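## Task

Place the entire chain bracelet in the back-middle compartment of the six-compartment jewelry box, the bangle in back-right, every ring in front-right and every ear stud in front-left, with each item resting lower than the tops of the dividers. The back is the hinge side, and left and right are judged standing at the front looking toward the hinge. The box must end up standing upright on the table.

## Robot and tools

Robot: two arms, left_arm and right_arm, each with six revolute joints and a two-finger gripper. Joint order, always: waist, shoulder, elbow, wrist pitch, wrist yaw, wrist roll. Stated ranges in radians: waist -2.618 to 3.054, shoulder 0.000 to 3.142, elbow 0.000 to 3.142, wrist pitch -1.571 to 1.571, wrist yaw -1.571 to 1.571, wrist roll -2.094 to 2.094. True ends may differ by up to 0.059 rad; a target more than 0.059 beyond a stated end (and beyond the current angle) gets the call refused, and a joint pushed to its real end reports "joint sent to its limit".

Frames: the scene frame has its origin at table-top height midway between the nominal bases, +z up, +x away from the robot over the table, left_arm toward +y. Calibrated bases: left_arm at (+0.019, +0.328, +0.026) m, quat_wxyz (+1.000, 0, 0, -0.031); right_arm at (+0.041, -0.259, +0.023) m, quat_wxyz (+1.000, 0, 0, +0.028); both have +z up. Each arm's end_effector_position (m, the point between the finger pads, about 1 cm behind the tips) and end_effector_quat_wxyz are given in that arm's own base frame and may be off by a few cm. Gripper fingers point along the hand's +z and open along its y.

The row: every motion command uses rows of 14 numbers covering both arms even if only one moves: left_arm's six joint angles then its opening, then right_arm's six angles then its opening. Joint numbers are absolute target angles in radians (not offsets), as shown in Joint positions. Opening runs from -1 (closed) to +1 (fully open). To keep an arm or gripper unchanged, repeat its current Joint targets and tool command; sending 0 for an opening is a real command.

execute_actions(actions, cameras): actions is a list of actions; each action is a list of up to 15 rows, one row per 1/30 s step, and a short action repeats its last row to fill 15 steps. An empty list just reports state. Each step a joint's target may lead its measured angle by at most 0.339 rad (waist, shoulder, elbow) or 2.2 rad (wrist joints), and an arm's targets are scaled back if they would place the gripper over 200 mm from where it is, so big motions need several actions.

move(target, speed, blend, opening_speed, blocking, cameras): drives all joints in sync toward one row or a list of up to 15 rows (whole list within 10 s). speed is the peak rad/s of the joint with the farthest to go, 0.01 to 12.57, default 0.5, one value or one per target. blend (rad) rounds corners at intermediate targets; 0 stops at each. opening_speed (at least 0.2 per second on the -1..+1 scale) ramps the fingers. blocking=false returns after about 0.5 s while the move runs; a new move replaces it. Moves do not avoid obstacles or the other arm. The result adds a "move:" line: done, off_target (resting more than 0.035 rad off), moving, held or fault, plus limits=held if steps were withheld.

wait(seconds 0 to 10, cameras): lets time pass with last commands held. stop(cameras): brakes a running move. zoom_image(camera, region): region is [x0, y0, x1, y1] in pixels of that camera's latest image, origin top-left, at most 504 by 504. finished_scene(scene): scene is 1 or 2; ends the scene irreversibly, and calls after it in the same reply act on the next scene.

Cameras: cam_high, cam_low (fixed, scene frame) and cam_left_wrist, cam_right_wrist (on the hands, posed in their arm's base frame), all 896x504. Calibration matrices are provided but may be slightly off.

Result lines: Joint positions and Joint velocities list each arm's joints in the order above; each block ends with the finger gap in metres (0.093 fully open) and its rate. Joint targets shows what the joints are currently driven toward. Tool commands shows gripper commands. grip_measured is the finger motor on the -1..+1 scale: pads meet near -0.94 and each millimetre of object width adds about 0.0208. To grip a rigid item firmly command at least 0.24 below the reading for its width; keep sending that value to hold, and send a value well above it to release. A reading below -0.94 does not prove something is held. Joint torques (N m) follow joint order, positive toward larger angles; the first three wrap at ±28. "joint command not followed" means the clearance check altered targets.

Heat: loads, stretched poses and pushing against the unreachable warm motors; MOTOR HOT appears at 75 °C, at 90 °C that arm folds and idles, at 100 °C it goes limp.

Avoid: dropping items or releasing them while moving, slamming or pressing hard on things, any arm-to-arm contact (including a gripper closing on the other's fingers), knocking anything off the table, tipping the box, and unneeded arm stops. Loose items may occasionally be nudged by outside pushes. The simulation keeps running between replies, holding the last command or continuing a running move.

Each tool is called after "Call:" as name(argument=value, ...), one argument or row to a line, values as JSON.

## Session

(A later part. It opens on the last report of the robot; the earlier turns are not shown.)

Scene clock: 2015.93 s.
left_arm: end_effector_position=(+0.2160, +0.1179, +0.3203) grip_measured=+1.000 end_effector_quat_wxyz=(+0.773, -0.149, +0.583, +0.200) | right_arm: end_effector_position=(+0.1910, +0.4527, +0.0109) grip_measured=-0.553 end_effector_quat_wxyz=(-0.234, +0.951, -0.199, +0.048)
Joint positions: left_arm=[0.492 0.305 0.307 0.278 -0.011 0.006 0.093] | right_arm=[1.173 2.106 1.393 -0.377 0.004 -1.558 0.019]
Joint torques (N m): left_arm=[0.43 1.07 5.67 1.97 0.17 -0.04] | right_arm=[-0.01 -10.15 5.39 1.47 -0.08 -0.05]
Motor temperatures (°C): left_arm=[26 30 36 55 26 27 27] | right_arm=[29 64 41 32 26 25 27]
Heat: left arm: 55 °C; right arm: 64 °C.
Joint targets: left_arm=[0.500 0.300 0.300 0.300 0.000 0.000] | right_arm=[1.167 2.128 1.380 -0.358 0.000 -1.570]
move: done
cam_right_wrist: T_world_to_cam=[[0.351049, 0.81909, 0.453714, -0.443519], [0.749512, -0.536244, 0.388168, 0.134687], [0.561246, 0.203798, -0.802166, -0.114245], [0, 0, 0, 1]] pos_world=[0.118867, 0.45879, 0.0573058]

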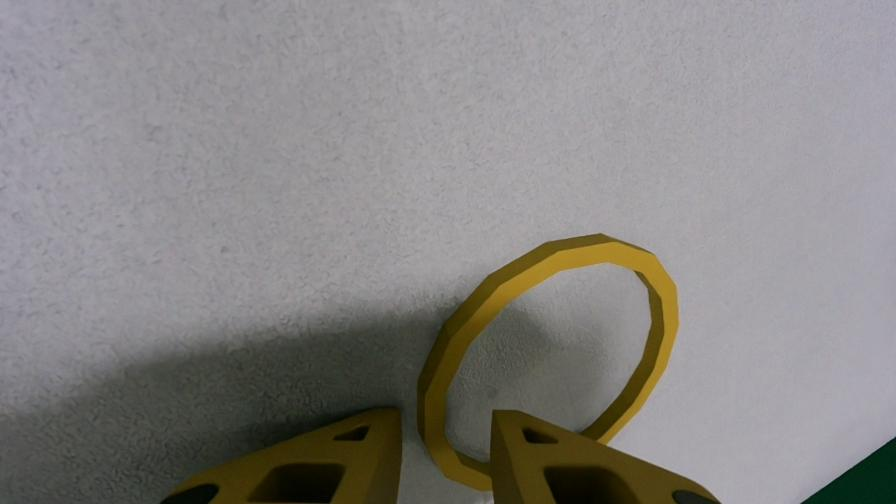

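Call:
move(
  target=[0.5,0.3,0.3,0.3,0,0,1,1.167,2.137,1.372,-0.352,0,-1.57,-0.55],
  speed=0.12,
  cameras=[],
)

Call:
move(
  target=[0.5,0.3,0.3,0.3,0,0,1,1.167,2.137,1.372,-0.352,0,-1.57,-1],
  opening_speed=0.3,
  cameras=["cam_right_wrist"],
)

Call:
move(
  target=[0.5,0.3,0.3,0.3,0,0,1,1.167,2.02,1.53,-0.59,0,-1.57,-1],
  speed=0.25,
  cameras=["cam_right_wrist","cam_low"],
)

Scene clock: 2024.97 s.
left_arm: end_effector_position=(+0.2160, +0.1179, +0.3203) grip_measured=+1.000 end_effector_quat_wxyz=(+0.773, -0.149, +0.583, +0.200) | right_arm: end_effector_position=(+0.1910, +0.4526, +0.0104) grip_measured=-0.553 end_effector_quat_wxyz=(-0.234, +0.951, -0.199, +0.048)
Joint positions: left_arm=[0.492 0.305 0.307 0.278 -0.011 0.006 0.093] | right_arm=[1.173 2.106 1.39 -0.373 0.004 -1.558 0.019]
Joint torques (N m): left_arm=[0.43 1.1 5.67 1.97 0.17 -0.04] | right_arm=[-0.03 -9.29 4.9 1.51 -0.07 -0.05]
Motor temperatures (°C): left_arm=[26 30 36 55 26 27 27] | right_arm=[29 63 41 33 26 25 27]
Heat: left arm: 55 °C; right arm: 63 °C.
Joint targets: left_arm=[0.500 0.300 0.300 0.300 0.000 0.000] | right_arm=[1.167 2.137 1.372 -0.352 0.000 -1.570]
move: done

Scene clock: 2026.83 s.
left_arm: end_effector_position=(+0.2160, +0.1179, +0.3203) grip_measured=+1.000 end_effector_quat_wxyz=(+0.773, -0.149, +0.583, +0.200) | right_arm: end_effector_position=(+0.1920, +0.4548, +0.0072) grip_measured=-0.973 end_effector_quat_wxyz=(-0.239, +0.949, -0.198, +0.049)
Joint positions: left_arm=[0.492 0.305 0.307 0.278 -0.011 0.006 0.093] | right_arm=[1.173 2.114 1.383 -0.347 0.005 -1.559 0]
Joint torques (N m): left_arm=[0.42 1.09 5.67 1.97 0.16 -0.04] | right_arm=[-0.01 -10.09 5.55 1.2 -0.08 -0.04]
Motor temperatures (°C): left_arm=[26 30 36 55 26 27 27] | right_arm=[29 63 41 33 26 25 27]
Heat: left arm: 55 °C; right arm: 63 °C.
Joint targets: left_arm=[0.500 0.300 0.300 0.300 0.000 0.000] | right_arm=[1.167 2.137 1.372 -0.352 0.000 -1.570]
move: done
cam_right_wrist: T_world_to_cam=[[0.347888, 0.814515, 0.464261, -0.44132], [0.747702, -0.539789, 0.386742, 0.138403], [0.56561, 0.212586, -0.796801, -0.123141], [0, 0, 0, 1]] pos_world=[0.119695, 0.460348, 0.0532429]

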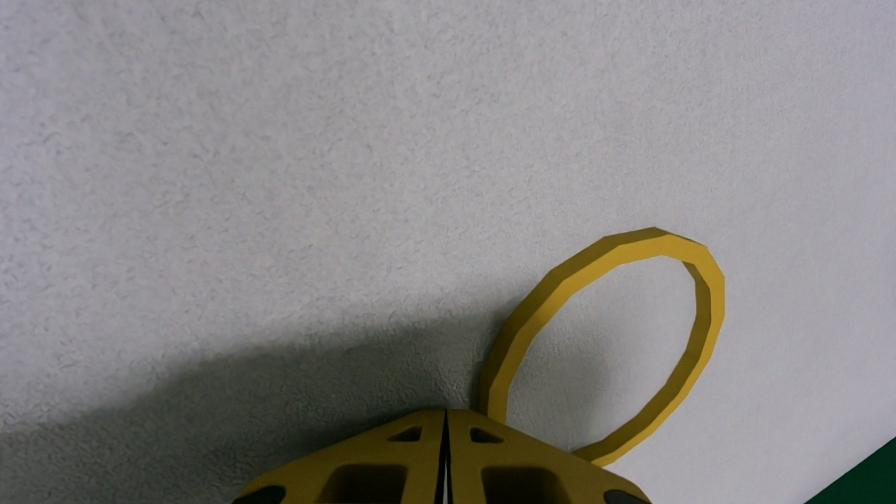

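Scene clock: 2028.50 s.
left_arm: end_effector_position=(+0.2160, +0.1179, +0.3203) grip_measured=+1.000 end_effector_quat_wxyz=(+0.773, -0.149, +0.583, +0.200) | right_arm: end_effector_position=(+0.1909, +0.4521, +0.0566) grip_measured=-0.973 end_effector_quat_wxyz=(-0.224, +0.953, -0.199, +0.046)
Joint positions: left_arm=[0.492 0.305 0.307 0.278 -0.011 0.006 0.093] | right_arm=[1.173 2.05 1.511 -0.57 0.005 -1.559 0]
Joint torques (N m): left_arm=[0.44 1.07 5.65 1.97 0.17 -0.05] | right_arm=[-0.02 -14.98 8.79 1.04 -0.08 -0.04]
Motor temperatures (°C): left_arm=[26 30 36 55 26 27 27] | right_arm=[29 63 41 33 26 25 27]
Heat: left arm: 55 °C; right arm: 63 °C.
Joint targets: left_arm=[0.500 0.300 0.300 0.300 0.000 0.000] | right_arm=[1.167 2.020 1.530 -0.590 0.000 -1.570]
move: done
cam_right_wrist: T_world_to_cam=[[0.353363, 0.827491, 0.43634, -0.466973], [0.752384, -0.528574, 0.393101, 0.112427], [0.555926, 0.189388, -0.809369, -0.0694493], [0, 0, 0, 1]] pos_world=[0.119031, 0.458995, 0.103354]
Images, in order (width x height): cam_low 896x504, cam_right_wrist 896x504.

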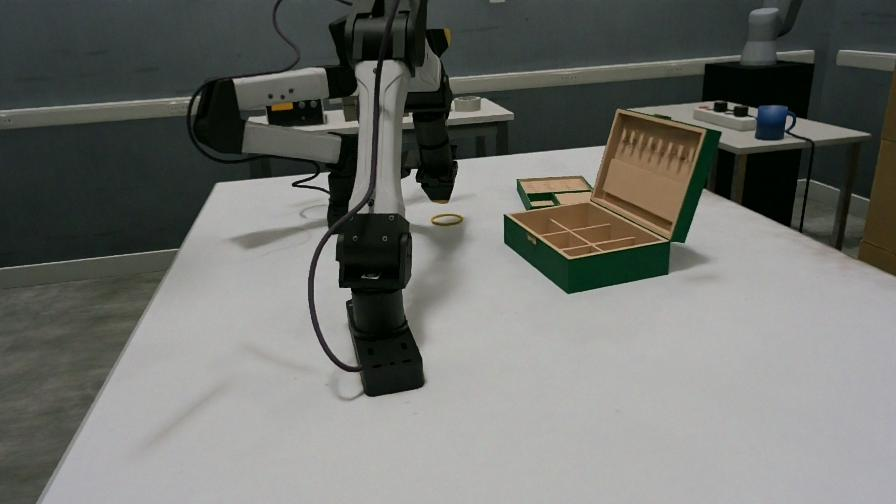

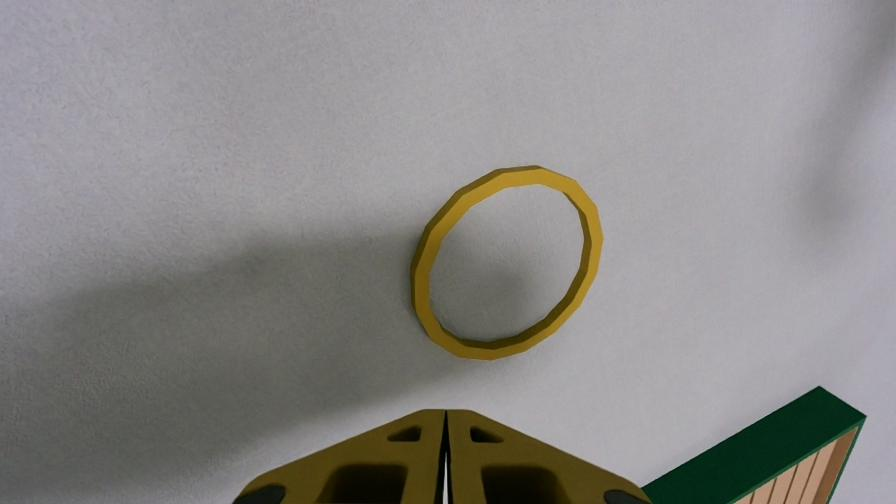

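Call:
move(
  target=[
    [0.5,0.3,0.3,0.3,0,0,1,1.0,1.6,1.6,-1.2,0,-1.0,-0.5],
    [0.5,0.6,0.6,-0.3,0,0,0,-0.2,0.9,1.1,-0.9,0,0,-0.5],
    [-0.2,1.4419,1.0273,-1.146,0,0,-0.5,-0.2,0.9,1.1,-0.9,0,0,-0.5],
  ],
  speed=0.8,
  cameras=["cam_left_wrist","cam_high"],
)

Scene clock: 2056.27 s.
left_arm: end_effector_position=(+0.2249, -0.0429, +0.0819) grip_measured=-0.498 end_effector_quat_wxyz=(-0.007, +0.100, +0.995, +0.004) | right_arm: end_effector_position=(+0.2627, -0.0525, +0.2714) grip_measured=-0.502 end_effector_quat_wxyz=(+0.414, +0.084, +0.905, -0.045)
Joint positions: left_arm=[-0.194 1.439 0.996 -1.141 -0.007 0.006 0.021] | right_arm=[-0.195 0.904 1.11 -0.918 0.004 -0.012 0.021]
Joint velocities: left_arm=[within noise] | right_arm=[-0.012 -0.017 0.002 -0.066 0.154 0.037 0.001]
Joint torques (N m): left_arm=[-0.66 -3.92 8.01 0.3 0.13 -0.03] | right_arm=[0.03 -1.78 6.41 2.12 -0.02 0.17]
Motor temperatures (°C): left_arm=[26 30 37 55 26 27 27] | right_arm=[29 66 43 33 26 25 27]
Heat: left arm: 55 °C; right arm: 66 °C.
Joint targets: left_arm=[-0.200 1.442 1.027 -1.146 0.000 0.000] | right_arm=[-0.200 0.900 1.100 -0.900 0.000 0.000]
move: done; target 2's new numbers were sent with left_arm's elbow 0.038 rad from that target
cam_left_wrist: T_world_to_cam=[[-0.185988, -0.982515, -0.00855559, 0.000424053], [-0.901254, 0.167125, 0.399764, 0.219162], [-0.391344, 0.0820621, -0.916578, 0.247324], [0, 0, 0, 1]] pos_world=[0.294388, -0.0565066, 0.139082]
Images, in order (width x height): cam_high 896x504, cam_left_wrist 896x504.

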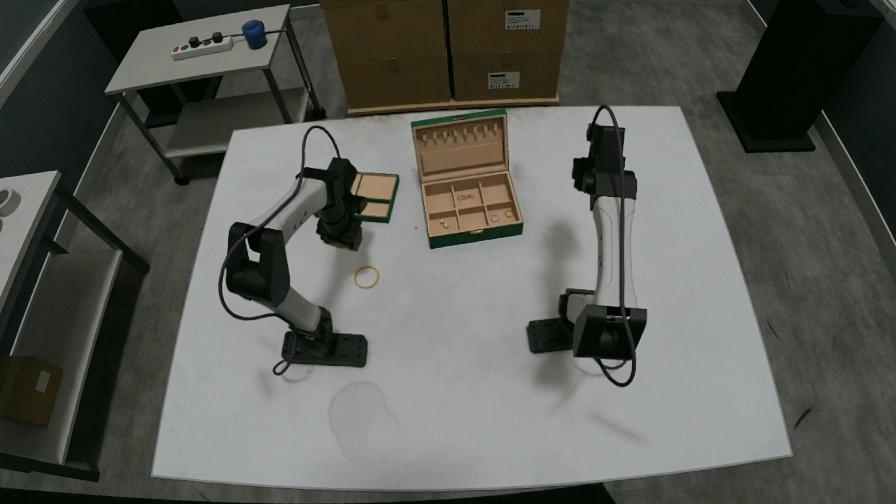

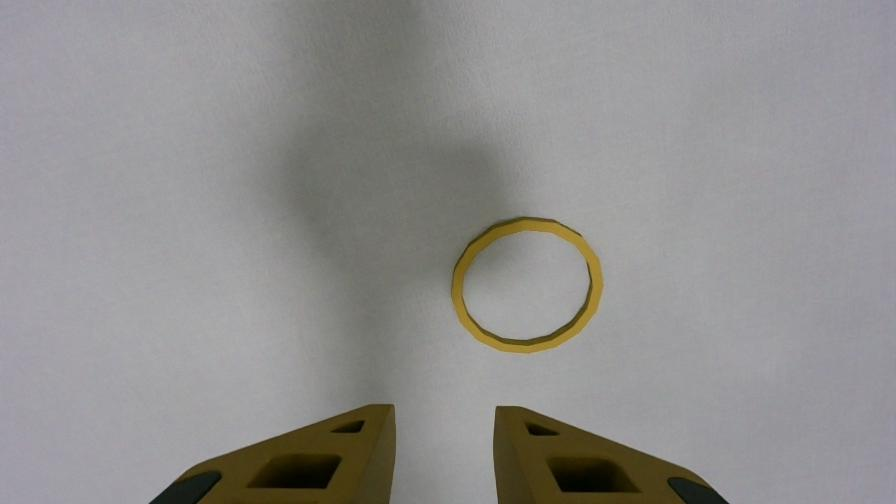

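Call:
move(
  target=[-0.218,1.4689,0.80,-0.885,0,0,-0.5,-0.2,0.9,1.1,-0.9,0,0,-0.5],
  speed=0.4,
  cameras=["cam_left_wrist"],
)

Scene clock: 2067.87 s.
left_arm: end_effector_position=(+0.2206, -0.0457, +0.0310) grip_measured=-0.498 end_effector_quat_wxyz=(+0.006, +0.108, +0.994, +0.003) | right_arm: end_effector_position=(+0.2628, -0.0525, +0.2715) grip_measured=-0.502 end_effector_quat_wxyz=(+0.414, +0.084, +0.905, -0.045)
Joint positions: left_arm=[-0.21 1.464 0.805 -0.899 -0.007 0.006 0.021] | right_arm=[-0.195 0.904 1.11 -0.917 0.004 -0.012 0.021]
Joint torques (N m): left_arm=[-0.83 -3.74 4.57 0.51 0.13 -0.03] | right_arm=[0.01 -1.78 6.41 2.12 -0.02 0.17]
Motor temperatures (°C): left_arm=[26 30 38 52 26 27 27] | right_arm=[29 61 42 35 26 25 27]
Heat: left arm: 52 °C; right arm: 61 °C.
Joint targets: left_arm=[-0.218 1.469 0.800 -0.885 0.000 0.000] | right_arm=[-0.200 0.900 1.100 -0.900 0.000 0.000]
move: done
cam_left_wrist: T_world_to_cam=[[-0.201483, -0.979456, -0.00841211, -0.0000041615], [-0.908458, 0.183653, 0.375467, 0.239263], [-0.366209, 0.0832924, -0.926797, 0.19412], [0, 0, 0, 1]] pos_world=[0.288449, -0.0601144, 0.0900746]

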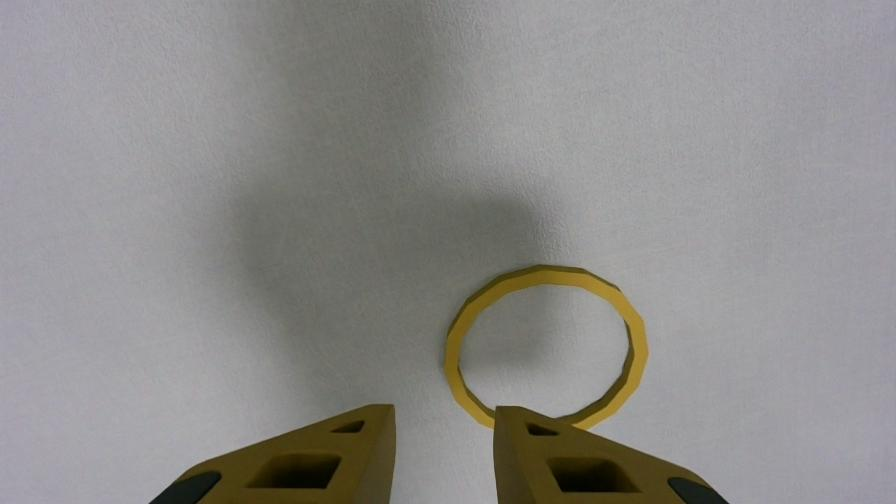

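Call:
move(
  target=[-0.222,1.547,0.692,-0.715,0,0,-0.5,-0.2,0.9,1.1,-0.9,0,0,-0.5],
  speed=0.2,
  cameras=["cam_left_wrist"],
)

Call:
move(
  target=[-0.222,1.547,0.692,-0.715,0,0,-1,-0.2,0.9,1.1,-0.9,0,0,-0.5],
  opening_speed=0.4,
  cameras=["cam_left_wrist"],
)

Call:
move(
  target=[-0.222,1.42,0.95,-1.09,0,0,-1,-0.2,0.9,1.1,-0.9,0,0,-0.5],
  speed=0.3,
  cameras=["cam_left_wrist"],
)

Scene clock: 2082.67 s.
left_arm: end_effector_position=(+0.2147, -0.0454, -0.0081) grip_measured=-0.498 end_effector_quat_wxyz=(-0.001, +0.110, +0.994, +0.004) | right_arm: end_effector_position=(+0.2629, -0.0525, +0.2716) grip_measured=-0.502 end_effector_quat_wxyz=(+0.414, +0.084, +0.905, -0.045)
Joint positions: left_arm=[-0.214 1.541 0.698 -0.73 -0.007 0.006 0.021] | right_arm=[-0.195 0.904 1.11 -0.916 0.004 -0.012 0.021]
Joint torques (N m): left_arm=[-0.84 -3.82 4.04 0.49 0.13 -0.03] | right_arm=[0.02 -1.8 6.41 2.11 -0.02 0.17]
Motor temperatures (°C): left_arm=[26 30 38 51 26 27 27] | right_arm=[29 57 41 36 26 25 27]
Heat: left arm: 51 °C; right arm: 57 °C.
Joint targets: left_arm=[-0.222 1.547 0.692 -0.715 0.000 0.000] | right_arm=[-0.200 0.900 1.100 -0.900 0.000 0.000]
move: done
cam_left_wrist: T_world_to_cam=[[-0.205739, -0.97857, -0.00845524, -0.000322833], [-0.902243, 0.186331, 0.388894, 0.247342], [-0.378985, 0.0876394, -0.921244, 0.158667], [0, 0, 0, 1]] pos_world=[0.283228, -0.0603089, 0.0499784]

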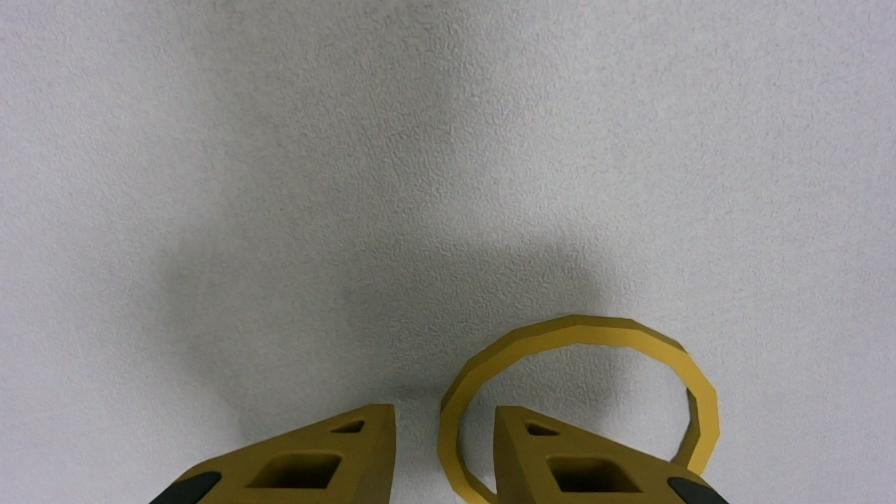

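Scene clock: 2084.13 s.
left_arm: end_effector_position=(+0.2149, -0.0455, -0.0081) grip_measured=-0.982 end_effector_quat_wxyz=(+0.000, +0.110, +0.994, +0.004) | right_arm: end_effector_position=(+0.2629, -0.0525, +0.2716) grip_measured=-0.502 end_effector_quat_wxyz=(+0.414, +0.084, +0.905, -0.045)
Joint positions: left_arm=[-0.214 1.541 0.698 -0.728 -0.007 0.006 0] | right_arm=[-0.195 0.904 1.11 -0.916 0.004 -0.012 0.021]
Joint torques (N m): left_arm=[-0.83 -3.82 4.03 0.48 0.13 -0.03] | right_arm=[0.02 -1.8 6.41 2.11 -0.02 0.17]
Motor temperatures (°C): left_arm=[26 31 38 51 26 27 27] | right_arm=[29 57 41 36 26 25 27]
Heat: left arm: 51 °C; right arm: 57 °C.
Joint targets: left_arm=[-0.222 1.547 0.692 -0.715 0.000 0.000] | right_arm=[-0.200 0.900 1.100 -0.900 0.000 0.000]
move: done
cam_left_wrist: T_world_to_cam=[[-0.205747, -0.978569, -0.00845796, -0.00027928], [-0.902671, 0.186437, 0.387848, 0.247704], [-0.377959, 0.0874333, -0.921684, 0.158462], [0, 0, 0, 1]] pos_world=[0.28343, -0.0603093, 0.0499781]

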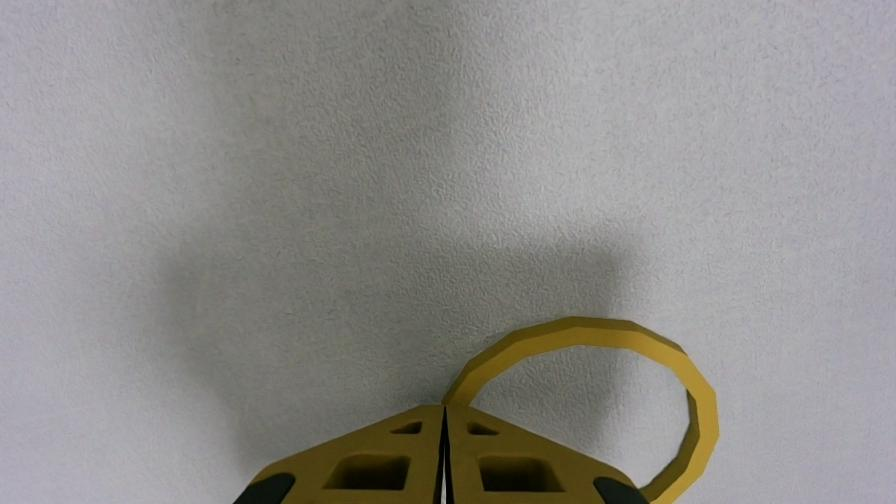

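Scene clock: 2086.07 s.
left_arm: end_effector_position=(+0.2155, -0.0456, +0.0636) grip_measured=-0.982 end_effector_quat_wxyz=(-0.016, +0.110, +0.994, +0.005) | right_arm: end_effector_position=(+0.2629, -0.0525, +0.2716) grip_measured=-0.502 end_effector_quat_wxyz=(+0.414, +0.084, +0.905, -0.045)
Joint positions: left_arm=[-0.214 1.44 0.922 -1.084 -0.007 0.006 0] | right_arm=[-0.195 0.904 1.11 -0.916 0.004 -0.012 0.021]
Joint torques (N m): left_arm=[-0.83 -5.96 7.65 0.22 0.13 -0.03] | right_arm=[0.01 -1.8 6.42 2.11 -0.02 0.17]
Motor temperatures (°C): left_arm=[26 31 38 50 26 27 27] | right_arm=[29 56 41 36 26 25 27]
Heat: left arm: 50 °C; right arm: 56 °C.
Joint targets: left_arm=[-0.222 1.420 0.950 -1.090 0.000 0.000] | right_arm=[-0.200 0.900 1.100 -0.900 0.000 0.000]
move: done
cam_left_wrist: T_world_to_cam=[[-0.206004, -0.978513, -0.00864669, 0.000412996], [-0.890364, 0.183766, 0.416511, 0.215851], [-0.405973, 0.0935018, -0.909089, 0.230328], [0, 0, 0, 1]] pos_world=[0.285778, -0.0607979, 0.119488]

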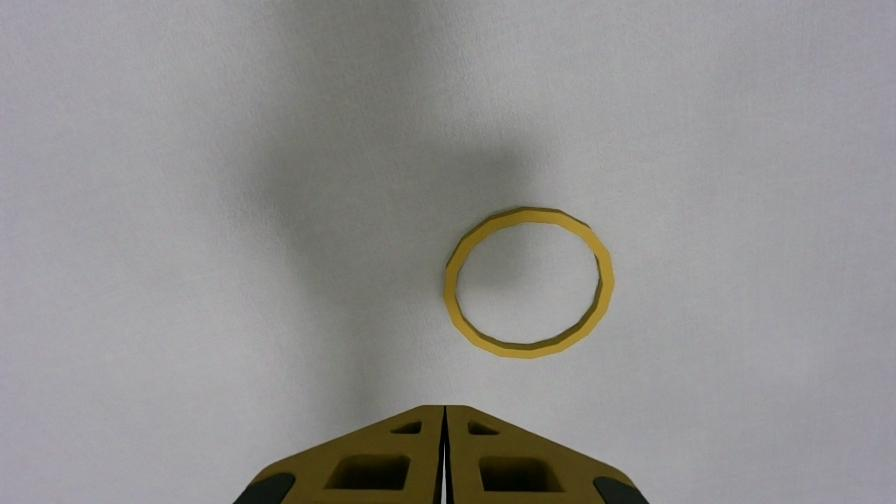

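Call:
move(
  target=[
    [-0.222,1.49,0.79,-0.87,0,0,-0.5,-0.2,0.9,1.1,-0.9,0,0,-0.5],
    [-0.222,1.574,0.669,-0.665,0,0,-0.5,-0.2,0.9,1.1,-0.9,0,0,-0.5],
  ],
  speed=0.2,
  cameras=["cam_left_wrist"],
)

Call:
move(
  target=[-0.222,1.574,0.669,-0.665,0,0,-1,-0.2,0.9,1.1,-0.9,0,0,-0.5],
  opening_speed=0.4,
  cameras=[],
)

Call:
move(
  target=[-0.222,1.42,0.95,-1.09,0,0,-1,-0.2,0.9,1.1,-0.9,0,0,-0.5],
  speed=0.3,
  cameras=["cam_left_wrist"],
)

Scene clock: 2101.27 s.
left_arm: end_effector_position=(+0.2131, -0.0451, -0.0181) grip_measured=-0.502 end_effector_quat_wxyz=(-0.004, +0.110, +0.994, +0.004) | right_arm: end_effector_position=(+0.2629, -0.0525, +0.2716) grip_measured=-0.502 end_effector_quat_wxyz=(+0.414, +0.084, +0.905, -0.045)
Joint positions: left_arm=[-0.214 1.568 0.675 -0.686 -0.007 0.006 0.021] | right_arm=[-0.195 0.904 1.11 -0.916 0.004 -0.012 0.021]
Joint torques (N m): left_arm=[-0.83 -3.85 3.84 0.54 0.13 -0.04] | right_arm=[0.02 -1.8 6.41 2.11 -0.02 0.17]
Heat: left arm: 49 °C; right arm: 54 °C.
Joint targets: left_arm=[-0.222 1.574 0.669 -0.665 0.000 0.000] | right_arm=[-0.200 0.900 1.100 -0.900 0.000 0.000]
move: done
cam_left_wrist: T_world_to_cam=[[-0.205841, -0.978548, -0.00856639, -0.000350091], [-0.90005, 0.185878, 0.394157, 0.249294], [-0.38411, 0.0888438, -0.919003, 0.149993], [0, 0, 0, 1]] pos_world=[0.281919, -0.0600067, 0.0395801]

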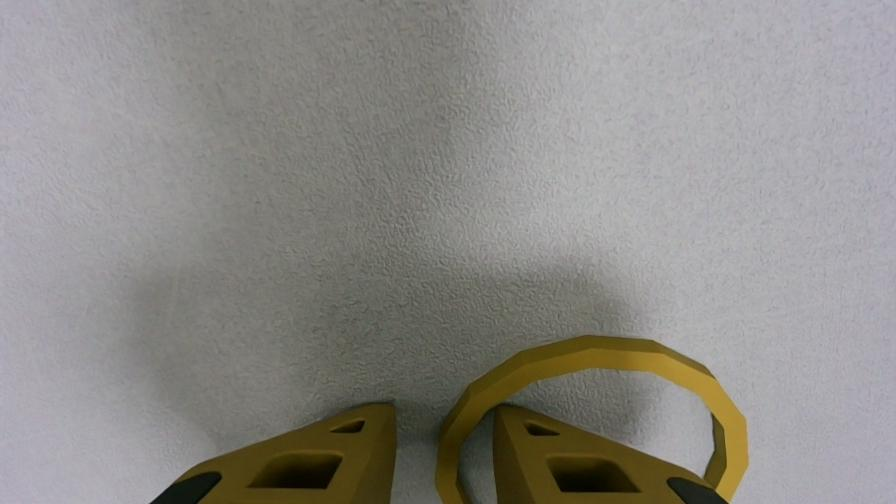

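Scene clock: 2103.03 s.
left_arm: end_effector_position=(+0.2148, -0.0454, -0.0181) grip_measured=-0.971 end_effector_quat_wxyz=(+0.000, +0.110, +0.994, +0.004) | right_arm: end_effector_position=(+0.2629, -0.0525, +0.2716) grip_measured=-0.502 end_effector_quat_wxyz=(+0.414, +0.084, +0.905, -0.045)
Joint positions: left_arm=[-0.214 1.568 0.675 -0.679 -0.007 0.006 0] | right_arm=[-0.195 0.904 1.11 -0.916 0.004 -0.012 0.021]
Joint torques (N m): left_arm=[-0.83 -3.88 3.86 0.49 0.13 -0.03] | right_arm=[0.02 -1.78 6.42 2.11 -0.02 0.17]
Heat: left arm: 49 °C; right arm: 53 °C.
Joint targets: left_arm=[-0.222 1.574 0.669 -0.665 0.000 0.000] | right_arm=[-0.200 0.900 1.100 -0.900 0.000 0.000]
move: done

Scene clock: 2105.13 s.
left_arm: end_effector_position=(+0.2152, -0.0455, +0.0632) grip_measured=-0.972 end_effector_quat_wxyz=(-0.016, +0.110, +0.994, +0.005) | right_arm: end_effector_position=(+0.2629, -0.0525, +0.2716) grip_measured=-0.502 end_effector_quat_wxyz=(+0.414, +0.084, +0.905, -0.045)
Joint positions: left_arm=[-0.214 1.441 0.92 -1.084 -0.007 0.006 0] | right_arm=[-0.195 0.904 1.11 -0.916 0.004 -0.012 0.021]
Joint torques (N m): left_arm=[-0.83 -6.01 7.72 0.24 0.13 -0.03] | right_arm=[0.02 -1.81 6.38 2.11 -0.02 0.17]
Heat: left arm: 49 °C; right arm: 53 °C.
Joint targets: left_arm=[-0.222 1.420 0.950 -1.090 0.000 0.000] | right_arm=[-0.200 0.900 1.100 -0.900 0.000 0.000]
move: done
cam_left_wrist: T_world_to_cam=[[-0.205982, -0.978517, -0.00869205, 0.000366298], [-0.889778, 0.18359, 0.41784, 0.215542], [-0.407267, 0.0938014, -0.908479, 0.230107], [0, 0, 0, 1]] pos_world=[0.285575, -0.0607973, 0.118988]

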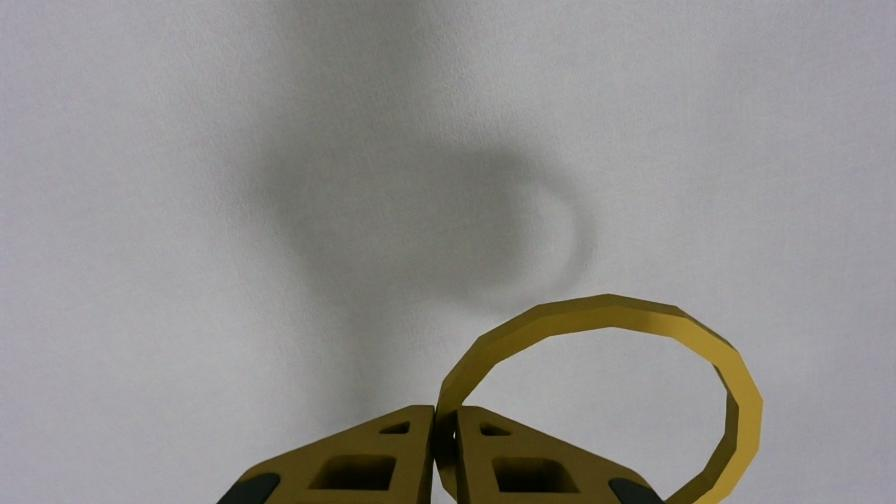

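Call:
move(
  target=[
    [-0.75,1.9288,1.4925,-1.12,0,0,-1,-0.4,0.7,1.1,-0.9,0,0,-0.5],
    [-0.75,2.038,1.30,-0.83,0,0,-1,-0.4,0.7,1.1,-0.9,0,0,-0.5],
  ],
  speed=0.4,
  cameras=["cam_left_wrist","cam_low"],
)

Call:
zoom_image(
  camera="cam_low",
  region=[380, 170, 560, 290],
)

Scene clock: 2124.23 s.
left_arm: end_effector_position=(+0.2606, -0.2427, +0.0126) grip_measured=-0.972 end_effector_quat_wxyz=(-0.003, +0.367, +0.930, +0.005) | right_arm: end_effector_position=(+0.2139, -0.0896, +0.3179) grip_measured=-0.502 end_effector_quat_wxyz=(+0.495, +0.164, +0.847, -0.104)
Joint positions: left_arm=[-0.753 1.987 1.339 -0.932 -0.006 -0.001 0] | right_arm=[-0.393 0.705 1.11 -0.915 0.004 -0.012 0.021]
Joint torques (N m): left_arm=[0.08 -3.71 1.52 1.34 0.11 0.07] | right_arm=[-0.08 0.21 5.93 2.32 -0.02 0.17]
Motor temperatures (°C): left_arm=[26 32 39 48 26 27 28] | right_arm=[29 51 41 38 26 25 27]
Heat: left arm: 48 °C; right arm: 51 °C.
Joint targets: left_arm=[-0.750 2.038 1.300 -0.830 0.000 0.000] | right_arm=[-0.400 0.700 1.100 -0.900 0.000 0.000]
move: off_target (left_arm); left_arm: the wrist pitch is farthest, 0.102 rad from its target
cam_left_wrist: T_world_to_cam=[[-0.674131, -0.738574, -0.00749148, -0.00341225], [-0.680462, 0.617081, 0.3952, 0.364127], [-0.287261, 0.271514, -0.918565, 0.23309], [0, 0, 0, 1]] pos_world=[0.312431, -0.290503, 0.0701794]
Images, in order (width x height): cam_low 896x504, cam_left_wrist 896x504.

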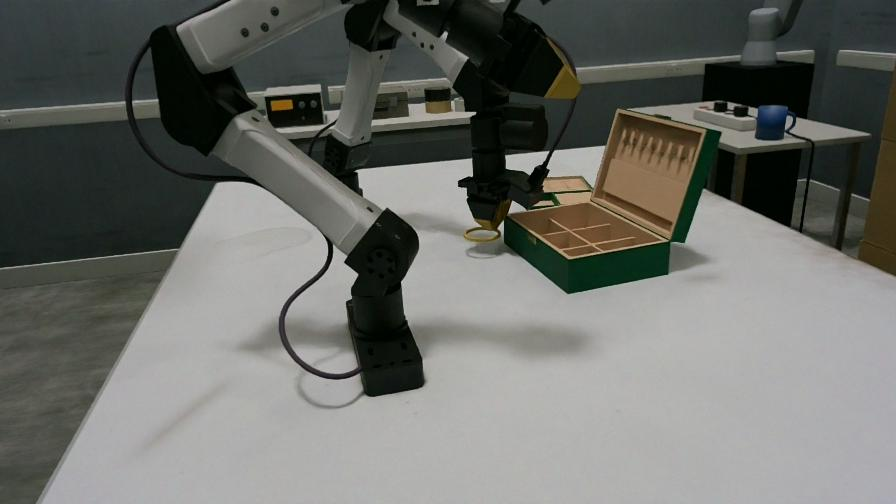

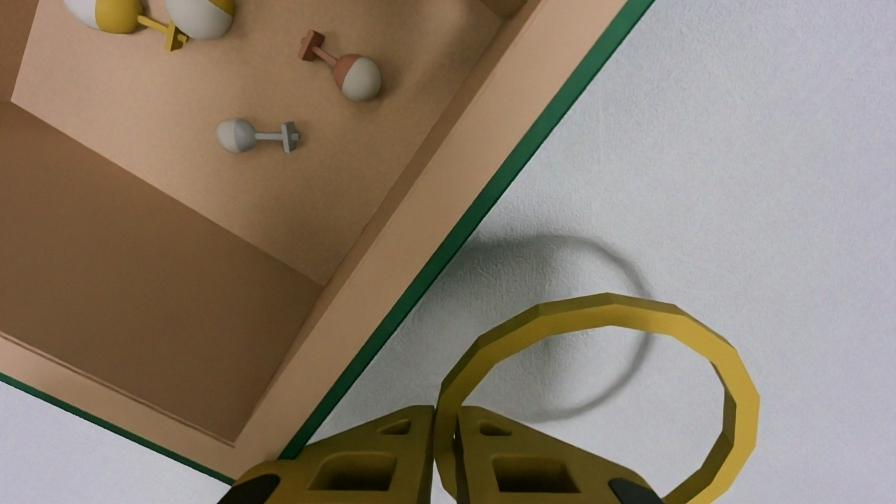

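Scaled by 2.800 (camera's finer frame: 1280x720).

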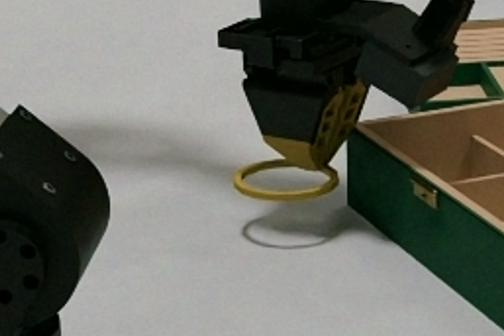

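Call:
move(
  target=[
    [-0.75,1.923,1.443,-1.09,0,0,-1,-0.4,0.7,1.1,-0.9,0,0,-0.5],
    [-0.75,1.681,1.141,-1.031,0,0,-1,-0.4,0.7,1.1,-0.9,0,0,-0.5],
    [-0.75,1.79,0.98,-0.75,0,0,-1,-0.4,0.7,1.1,-0.9,0,0,-0.5],
  ],
  speed=0.35,
)

Scene clock: 2171.40 s.
left_arm: end_effector_position=(+0.2131, -0.1982, -0.0054) grip_measured=-0.972 end_effector_quat_wxyz=(+0.003, +0.367, +0.930, +0.002) | right_arm: end_effector_position=(+0.2139, -0.0896, +0.3179) grip_measured=-0.502 end_effector_quat_wxyz=(+0.495, +0.165, +0.847, -0.104)
Joint positions: left_arm=[-0.753 1.786 0.984 -0.765 -0.006 -0.002 0] | right_arm=[-0.394 0.705 1.11 -0.915 0.004 -0.012 0.021]
Joint torques (N m): left_arm=[0.06 -6.11 4.29 0.48 0.11 0.06] | right_arm=[-0.08 0.21 5.93 2.32 -0.02 0.17]
Heat: left arm: 48 °C; right arm: 48 °C.
Joint targets: left_arm=[-0.750 1.790 0.980 -0.750 0.000 0.000] | right_arm=[-0.400 0.700 1.100 -0.900 0.000 0.000]
move: done
cam_left_wrist: T_world_to_cam=[[-0.673227, -0.7394, -0.00730078, -0.0031084], [-0.684963, 0.619881, 0.382849, 0.31284], [-0.278553, 0.262745, -0.923782, 0.18724], [0, 0, 0, 1]] pos_world=[0.264347, -0.245418, 0.0531755]
cam_right_wrist: T_world_to_cam=[[-0.370187, -0.928861, 0.0133892, -0.00905754], [-0.763833, 0.29615, -0.573458, 0.411491], [0.528698, -0.222514, -0.819125, 0.203816], [0, 0, 0, 1]] pos_world=[0.2032, -0.0849245, 0.403045]

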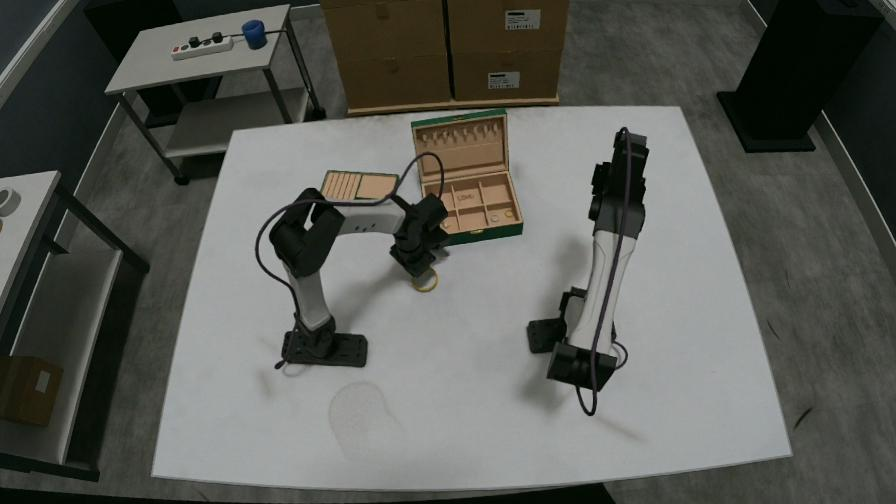

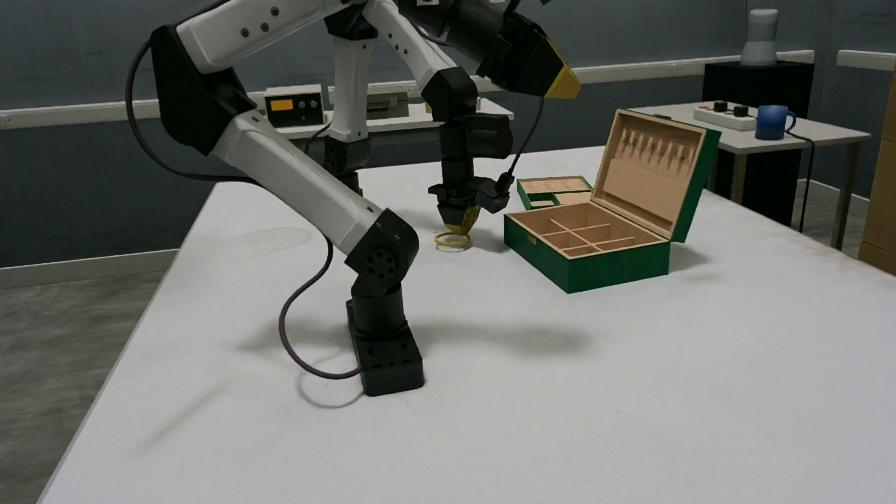

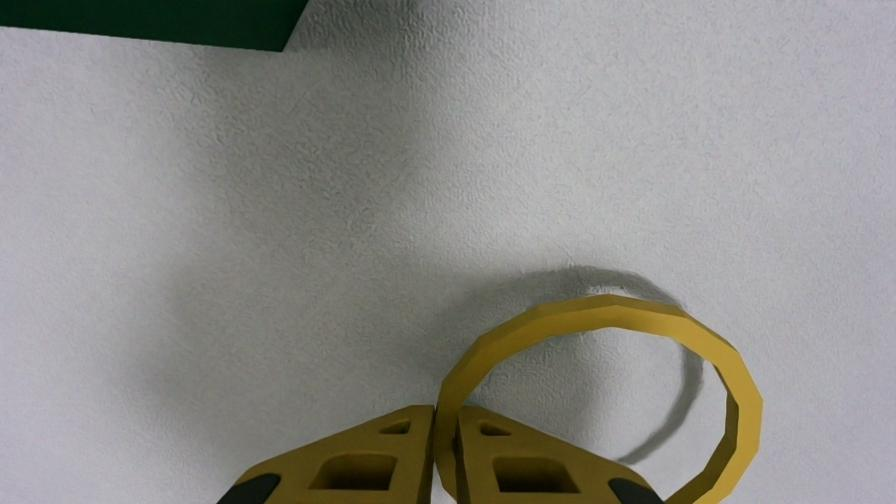

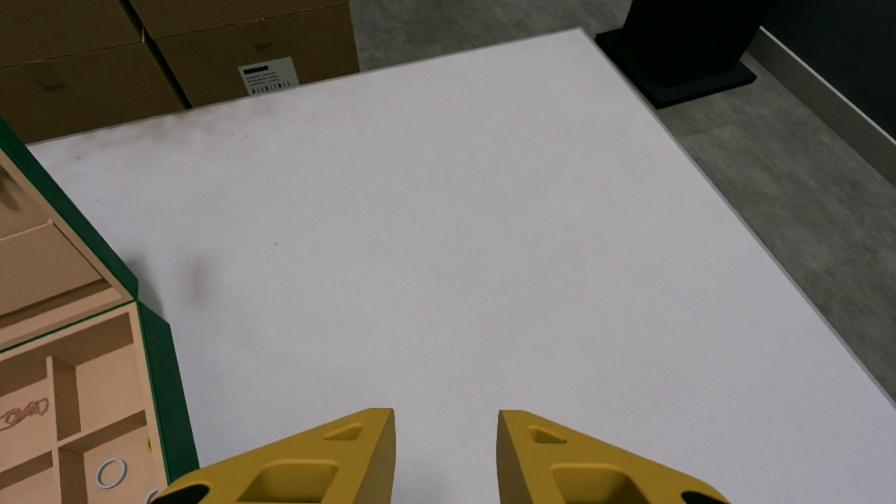

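Call:
move(
  target=[
    [-0.75,1.815,0.945,-0.67,0,0,-1,-0.4,0.7,1.1,-0.9,0,0,-0.5],
    [-0.75,1.818,0.940,-0.665,0,0,-0.6,-0.4,0.7,1.1,-0.9,0,0,-0.5],
  ],
  speed=0.15,
  opening_speed=0.3,
  cameras=["cam_left_wrist"],
)

Call:
move(
  target=[
    [-0.75,1.681,1.141,-1.031,0,0,-0.6,-0.4,0.7,1.1,-0.9,0,0,-0.5],
    [0,0.9,1.0,-0.9,0,0,-0.6,-0.4,0.7,1.1,-0.9,0,0,-0.5],
    [0.5,0.3,0.3,0.3,0,0,-0.6,-0.4,0.7,1.1,-0.9,0,0,-0.5],
  ],
  speed=[0.4,0.8,0.8],
  cameras=["cam_high"],
)

Scene clock: 2183.30 s.
left_arm: end_effector_position=(+0.2148, -0.1994, -0.0180) grip_measured=-0.602 end_effector_quat_wxyz=(+0.012, +0.367, +0.930, +0.000) | right_arm: end_effector_position=(+0.2139, -0.0896, +0.3179) grip_measured=-0.502 end_effector_quat_wxyz=(+0.495, +0.165, +0.847, -0.104)
Joint positions: left_arm=[-0.753 1.808 0.951 -0.693 -0.008 -0.002 0.016] | right_arm=[-0.394 0.705 1.11 -0.915 0.004 -0.012 0.021]
Joint torques (N m): left_arm=[0.08 -5.61 3.55 0.66 0.13 0.06] | right_arm=[-0.08 0.21 5.94 2.32 -0.03 0.17]
Heat: left arm: 46 °C; right arm: 48 °C.
Joint targets: left_arm=[-0.750 1.818 0.940 -0.665 0.000 0.000] | right_arm=[-0.400 0.700 1.100 -0.900 0.000 0.000]
move: done
cam_left_wrist: T_world_to_cam=[[-0.6731, -0.739502, -0.00856841, -0.00303281], [-0.690158, 0.62394, 0.36658, 0.321278], [-0.26574, 0.252659, -0.930347, 0.171519], [0, 0, 0, 1]] pos_world=[0.265271, -0.246037, 0.0417724]

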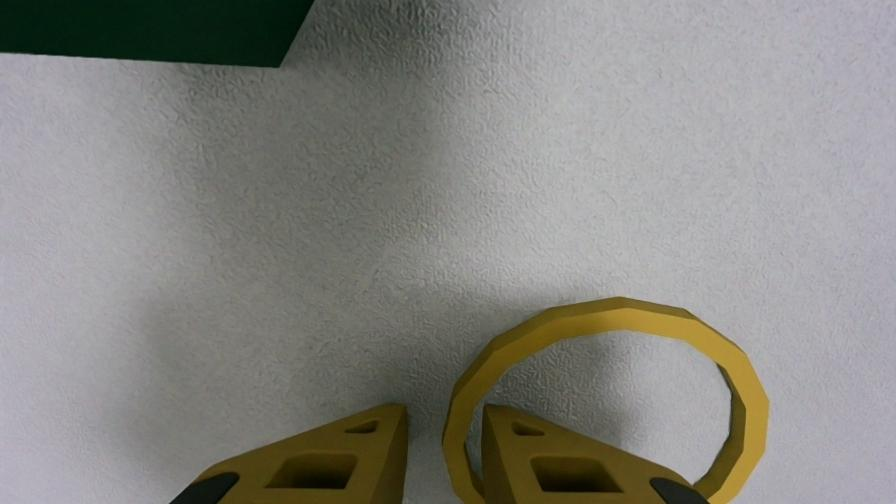

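Scene clock: 2187.77 s.
left_arm: end_effector_position=(+0.2166, +0.1168, +0.3202) grip_measured=-0.602 end_effector_quat_wxyz=(+0.774, -0.149, +0.584, +0.195) | right_arm: end_effector_position=(+0.2139, -0.0896, +0.3179) grip_measured=-0.502 end_effector_quat_wxyz=(+0.495, +0.165, +0.847, -0.104)
Joint positions: left_arm=[0.492 0.305 0.308 0.275 -0.003 -0.002 0.016] | right_arm=[-0.394 0.705 1.11 -0.915 0.004 -0.012 0.021]
Joint torques (N m): left_arm=[0.43 1.09 5.57 2 0.08 0.05] | right_arm=[-0.09 0.21 5.94 2.32 -0.02 0.17]
Heat: left arm: 47 °C; right arm: 47 °C.
Joint targets: left_arm=[0.500 0.300 0.300 0.300 0.000 0.000] | right_arm=[-0.400 0.700 1.100 -0.900 0.000 0.000]
move: done

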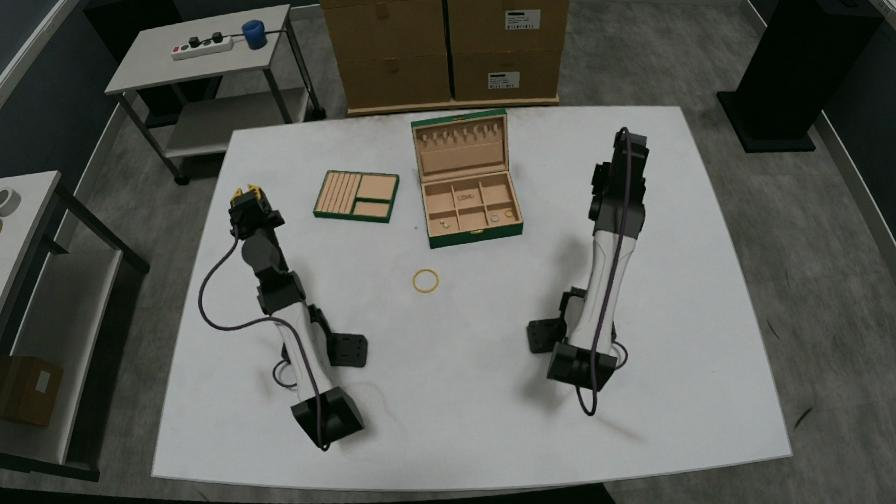

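Call:
move(
  target=[0.5,0.3,0.3,0.3,0,0,-0.6,1.175,2.03,1.755,-1.28,0,0,-0.5],
  speed=0.9,
  cameras=["cam_right_wrist"],
)

Scene clock: 2211.57 s.
left_arm: end_effector_position=(+0.2165, +0.1168, +0.3207) grip_measured=-0.602 end_effector_quat_wxyz=(+0.775, -0.148, +0.583, +0.195) | right_arm: end_effector_position=(+0.1491, +0.3625, +0.0961) grip_measured=-0.502 end_effector_quat_wxyz=(+0.008, -0.561, +0.828, +0.006)
Joint positions: left_arm=[0.492 0.305 0.308 0.277 -0.003 -0.002 0.016] | right_arm=[1.18 2.023 1.734 -1.262 -0.001 -0.011 0.021]
Joint torques (N m): left_arm=[0.43 1.1 5.57 1.97 0.08 0.05] | right_arm=[0.02 -10.77 8.53 0.23 0.04 0.16]
Heat: left arm: 49 °C; right arm: 47 °C.
Joint targets: left_arm=[0.500 0.300 0.300 0.300 0.000 0.000] | right_arm=[1.175 2.030 1.755 -1.280 0.000 0.000]
move: done
cam_right_wrist: T_world_to_cam=[[0.93129, -0.364121, -0.010726, -0.00657505], [-0.326704, -0.847891, 0.417546, 0.355256], [-0.161132, -0.385352, -0.908592, 0.327466], [0, 0, 0, 1]] pos_world=[0.174952, 0.425014, 0.149127]

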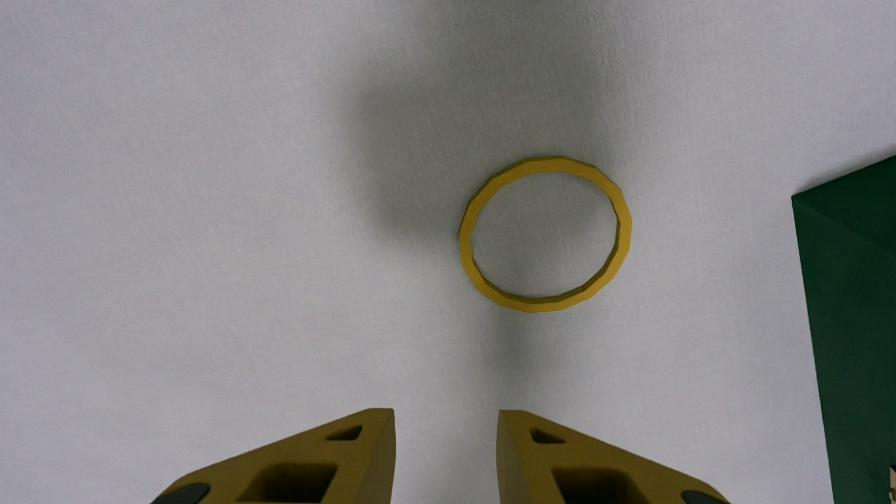

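Call:
move(
  target=[
    [0.5,0.3,0.3,0.3,0,0,-0.6,1.155,2.064,1.566,-1.05,0,0,-0.5],
    [0.5,0.3,0.3,0.3,0,0,-0.6,1.155,2.119,1.475,-0.915,0,0,-0.5],
    [0.5,0.3,0.3,0.3,0,0,-0.6,1.155,2.119,1.475,-0.915,0,0,-1],
  ],
  speed=[0.35,0.15,0.15],
  opening_speed=0.4,
  cameras=["cam_right_wrist"],
)

Scene clock: 2226.77 s.
left_arm: end_effector_position=(+0.2165, +0.1167, +0.3208) grip_measured=-0.602 end_effector_quat_wxyz=(+0.775, -0.148, +0.583, +0.195) | right_arm: end_effector_position=(+0.1561, +0.3595, +0.0053) grip_measured=-0.973 end_effector_quat_wxyz=(+0.006, -0.553, +0.833, +0.005)
Joint positions: left_arm=[0.492 0.305 0.308 0.278 -0.003 -0.002 0.016] | right_arm=[1.161 2.102 1.483 -0.936 -0.001 -0.011 0]
Joint torques (N m): left_arm=[0.43 1.09 5.57 1.97 0.09 0.05] | right_arm=[-0.03 -10.04 5.33 0.6 0.03 0.16]
Heat: left arm: 49 °C; right arm: 51 °C.
Joint targets: left_arm=[0.500 0.300 0.300 0.300 0.000 0.000] | right_arm=[1.155 2.119 1.475 -0.915 0.000 0.000]
move: done
cam_right_wrist: T_world_to_cam=[[0.924006, -0.382228, -0.0107542, -0.007503], [-0.342598, -0.840041, 0.420663, 0.392479], [-0.169823, -0.385011, -0.907153, 0.246173], [0, 0, 0, 1]] pos_world=[0.183201, 0.42161, 0.0581348]

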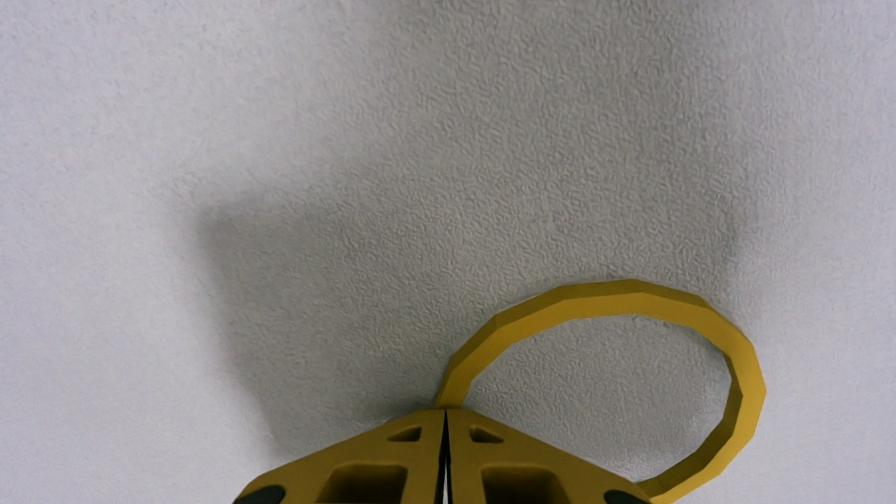

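Call:
move(
  target=[
    [0.5,0.3,0.3,0.3,0,0,-0.6,1.155,2.064,1.566,-1.07,0,0,-1],
    [0.5,0.3,0.3,0.3,0,0,-0.6,1.155,1.923,1.843,-1.48,0,0,-1],
  ],
  speed=0.35,
  cameras=["cam_right_wrist"],
)

Scene clock: 2235.97 s.
left_arm: end_effector_position=(+0.2165, +0.1167, +0.3208) grip_measured=-0.602 end_effector_quat_wxyz=(+0.775, -0.148, +0.583, +0.195) | right_arm: end_effector_position=(+0.1452, +0.3343, +0.1460) grip_measured=-0.973 end_effector_quat_wxyz=(-0.006, -0.553, +0.833, -0.003)
Joint positions: left_arm=[0.492 0.305 0.308 0.278 -0.003 -0.002 0.016] | right_arm=[1.161 1.948 1.825 -1.462 -0.001 -0.011 0]
Joint torques (N m): left_arm=[0.44 1.09 5.57 1.97 0.08 0.05] | right_arm=[-0.02 -12.96 8.14 0.09 0.03 0.16]
Heat: left arm: 50 °C; right arm: 53 °C.
Joint targets: left_arm=[0.500 0.300 0.300 0.300 0.000 0.000] | right_arm=[1.155 1.923 1.843 -1.480 0.000 0.000]
move: done
cam_right_wrist: T_world_to_cam=[[0.923878, -0.382523, -0.0112099, -0.00528305], [-0.337536, -0.828328, 0.447149, 0.299883], [-0.18033, -0.409327, -0.894389, 0.370037], [0, 0, 0, 1]] pos_world=[0.172831, 0.397847, 0.196806]

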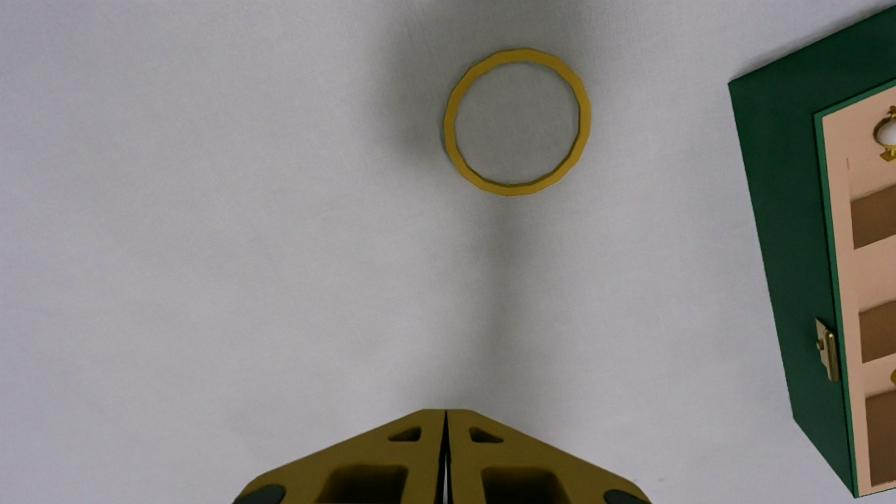

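Call:
move(
  target=[
    [0.5,0.3,0.3,0.3,0,0,-0.6,1.16,1.923,1.843,-1.48,0,0,-0.55],
    [0.5,0.3,0.3,0.3,0,0,-0.6,1.16,2.064,1.566,-1.05,0,0,-0.55],
    [0.5,0.3,0.3,0.3,0,0,-0.6,1.16,2.133,1.446,-0.87,0,0,-0.55],
  ],
  speed=[0.5,0.5,0.15],
  opening_speed=0.5,
  cameras=["cam_right_wrist"],
)

Scene clock: 2255.57 s.
left_arm: end_effector_position=(+0.2165, +0.1167, +0.3208) grip_measured=-0.602 end_effector_quat_wxyz=(+0.775, -0.148, +0.583, +0.195) | right_arm: end_effector_position=(+0.1553, +0.3577, -0.0005) grip_measured=-0.552 end_effector_quat_wxyz=(+0.005, -0.553, +0.833, +0.003)
Joint positions: left_arm=[0.492 0.305 0.308 0.278 -0.003 -0.002 0.016] | right_arm=[1.161 2.107 1.466 -0.918 -0.001 -0.011 0.019]
Joint torques (N m): left_arm=[0.44 1.1 5.57 1.97 0.08 0.05] | right_arm=[0.4 -9.11 4.15 0.87 0.03 0.16]
Motor temperatures (°C): left_arm=[26 31 36 50 26 27 27] | right_arm=[29 60 43 36 26 25 27]
Heat: left arm: 50 °C; right arm: 60 °C.
Joint targets: left_arm=[0.500 0.300 0.300 0.300 0.000 0.000] | right_arm=[1.160 2.133 1.446 -0.870 0.000 0.000]
move: off_target (right_arm); right_arm: the wrist pitch is farthest, 0.048 rad from its target
cam_right_wrist: T_world_to_cam=[[0.924003, -0.382232, -0.0108487, -0.00748736], [-0.341911, -0.83857, 0.424144, 0.392595], [-0.171219, -0.388201, -0.90553, 0.241452], [0, 0, 0, 1]] pos_world=[0.182492, 0.420089, 0.0520437]

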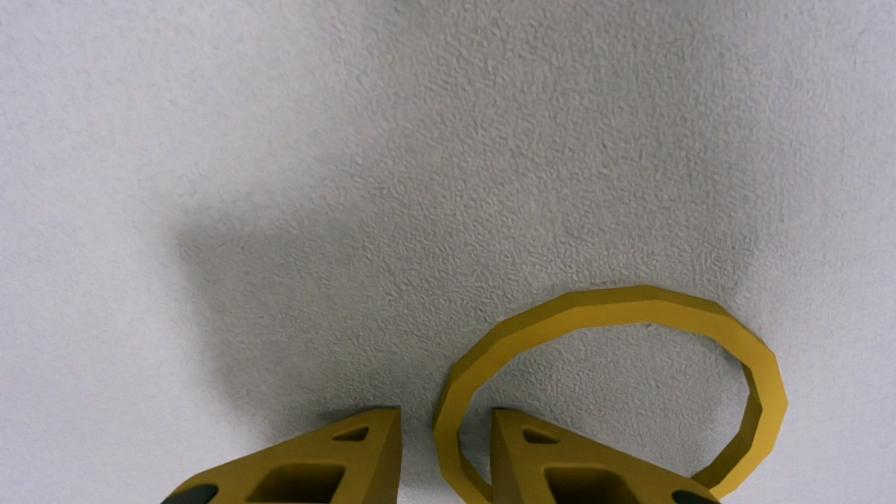

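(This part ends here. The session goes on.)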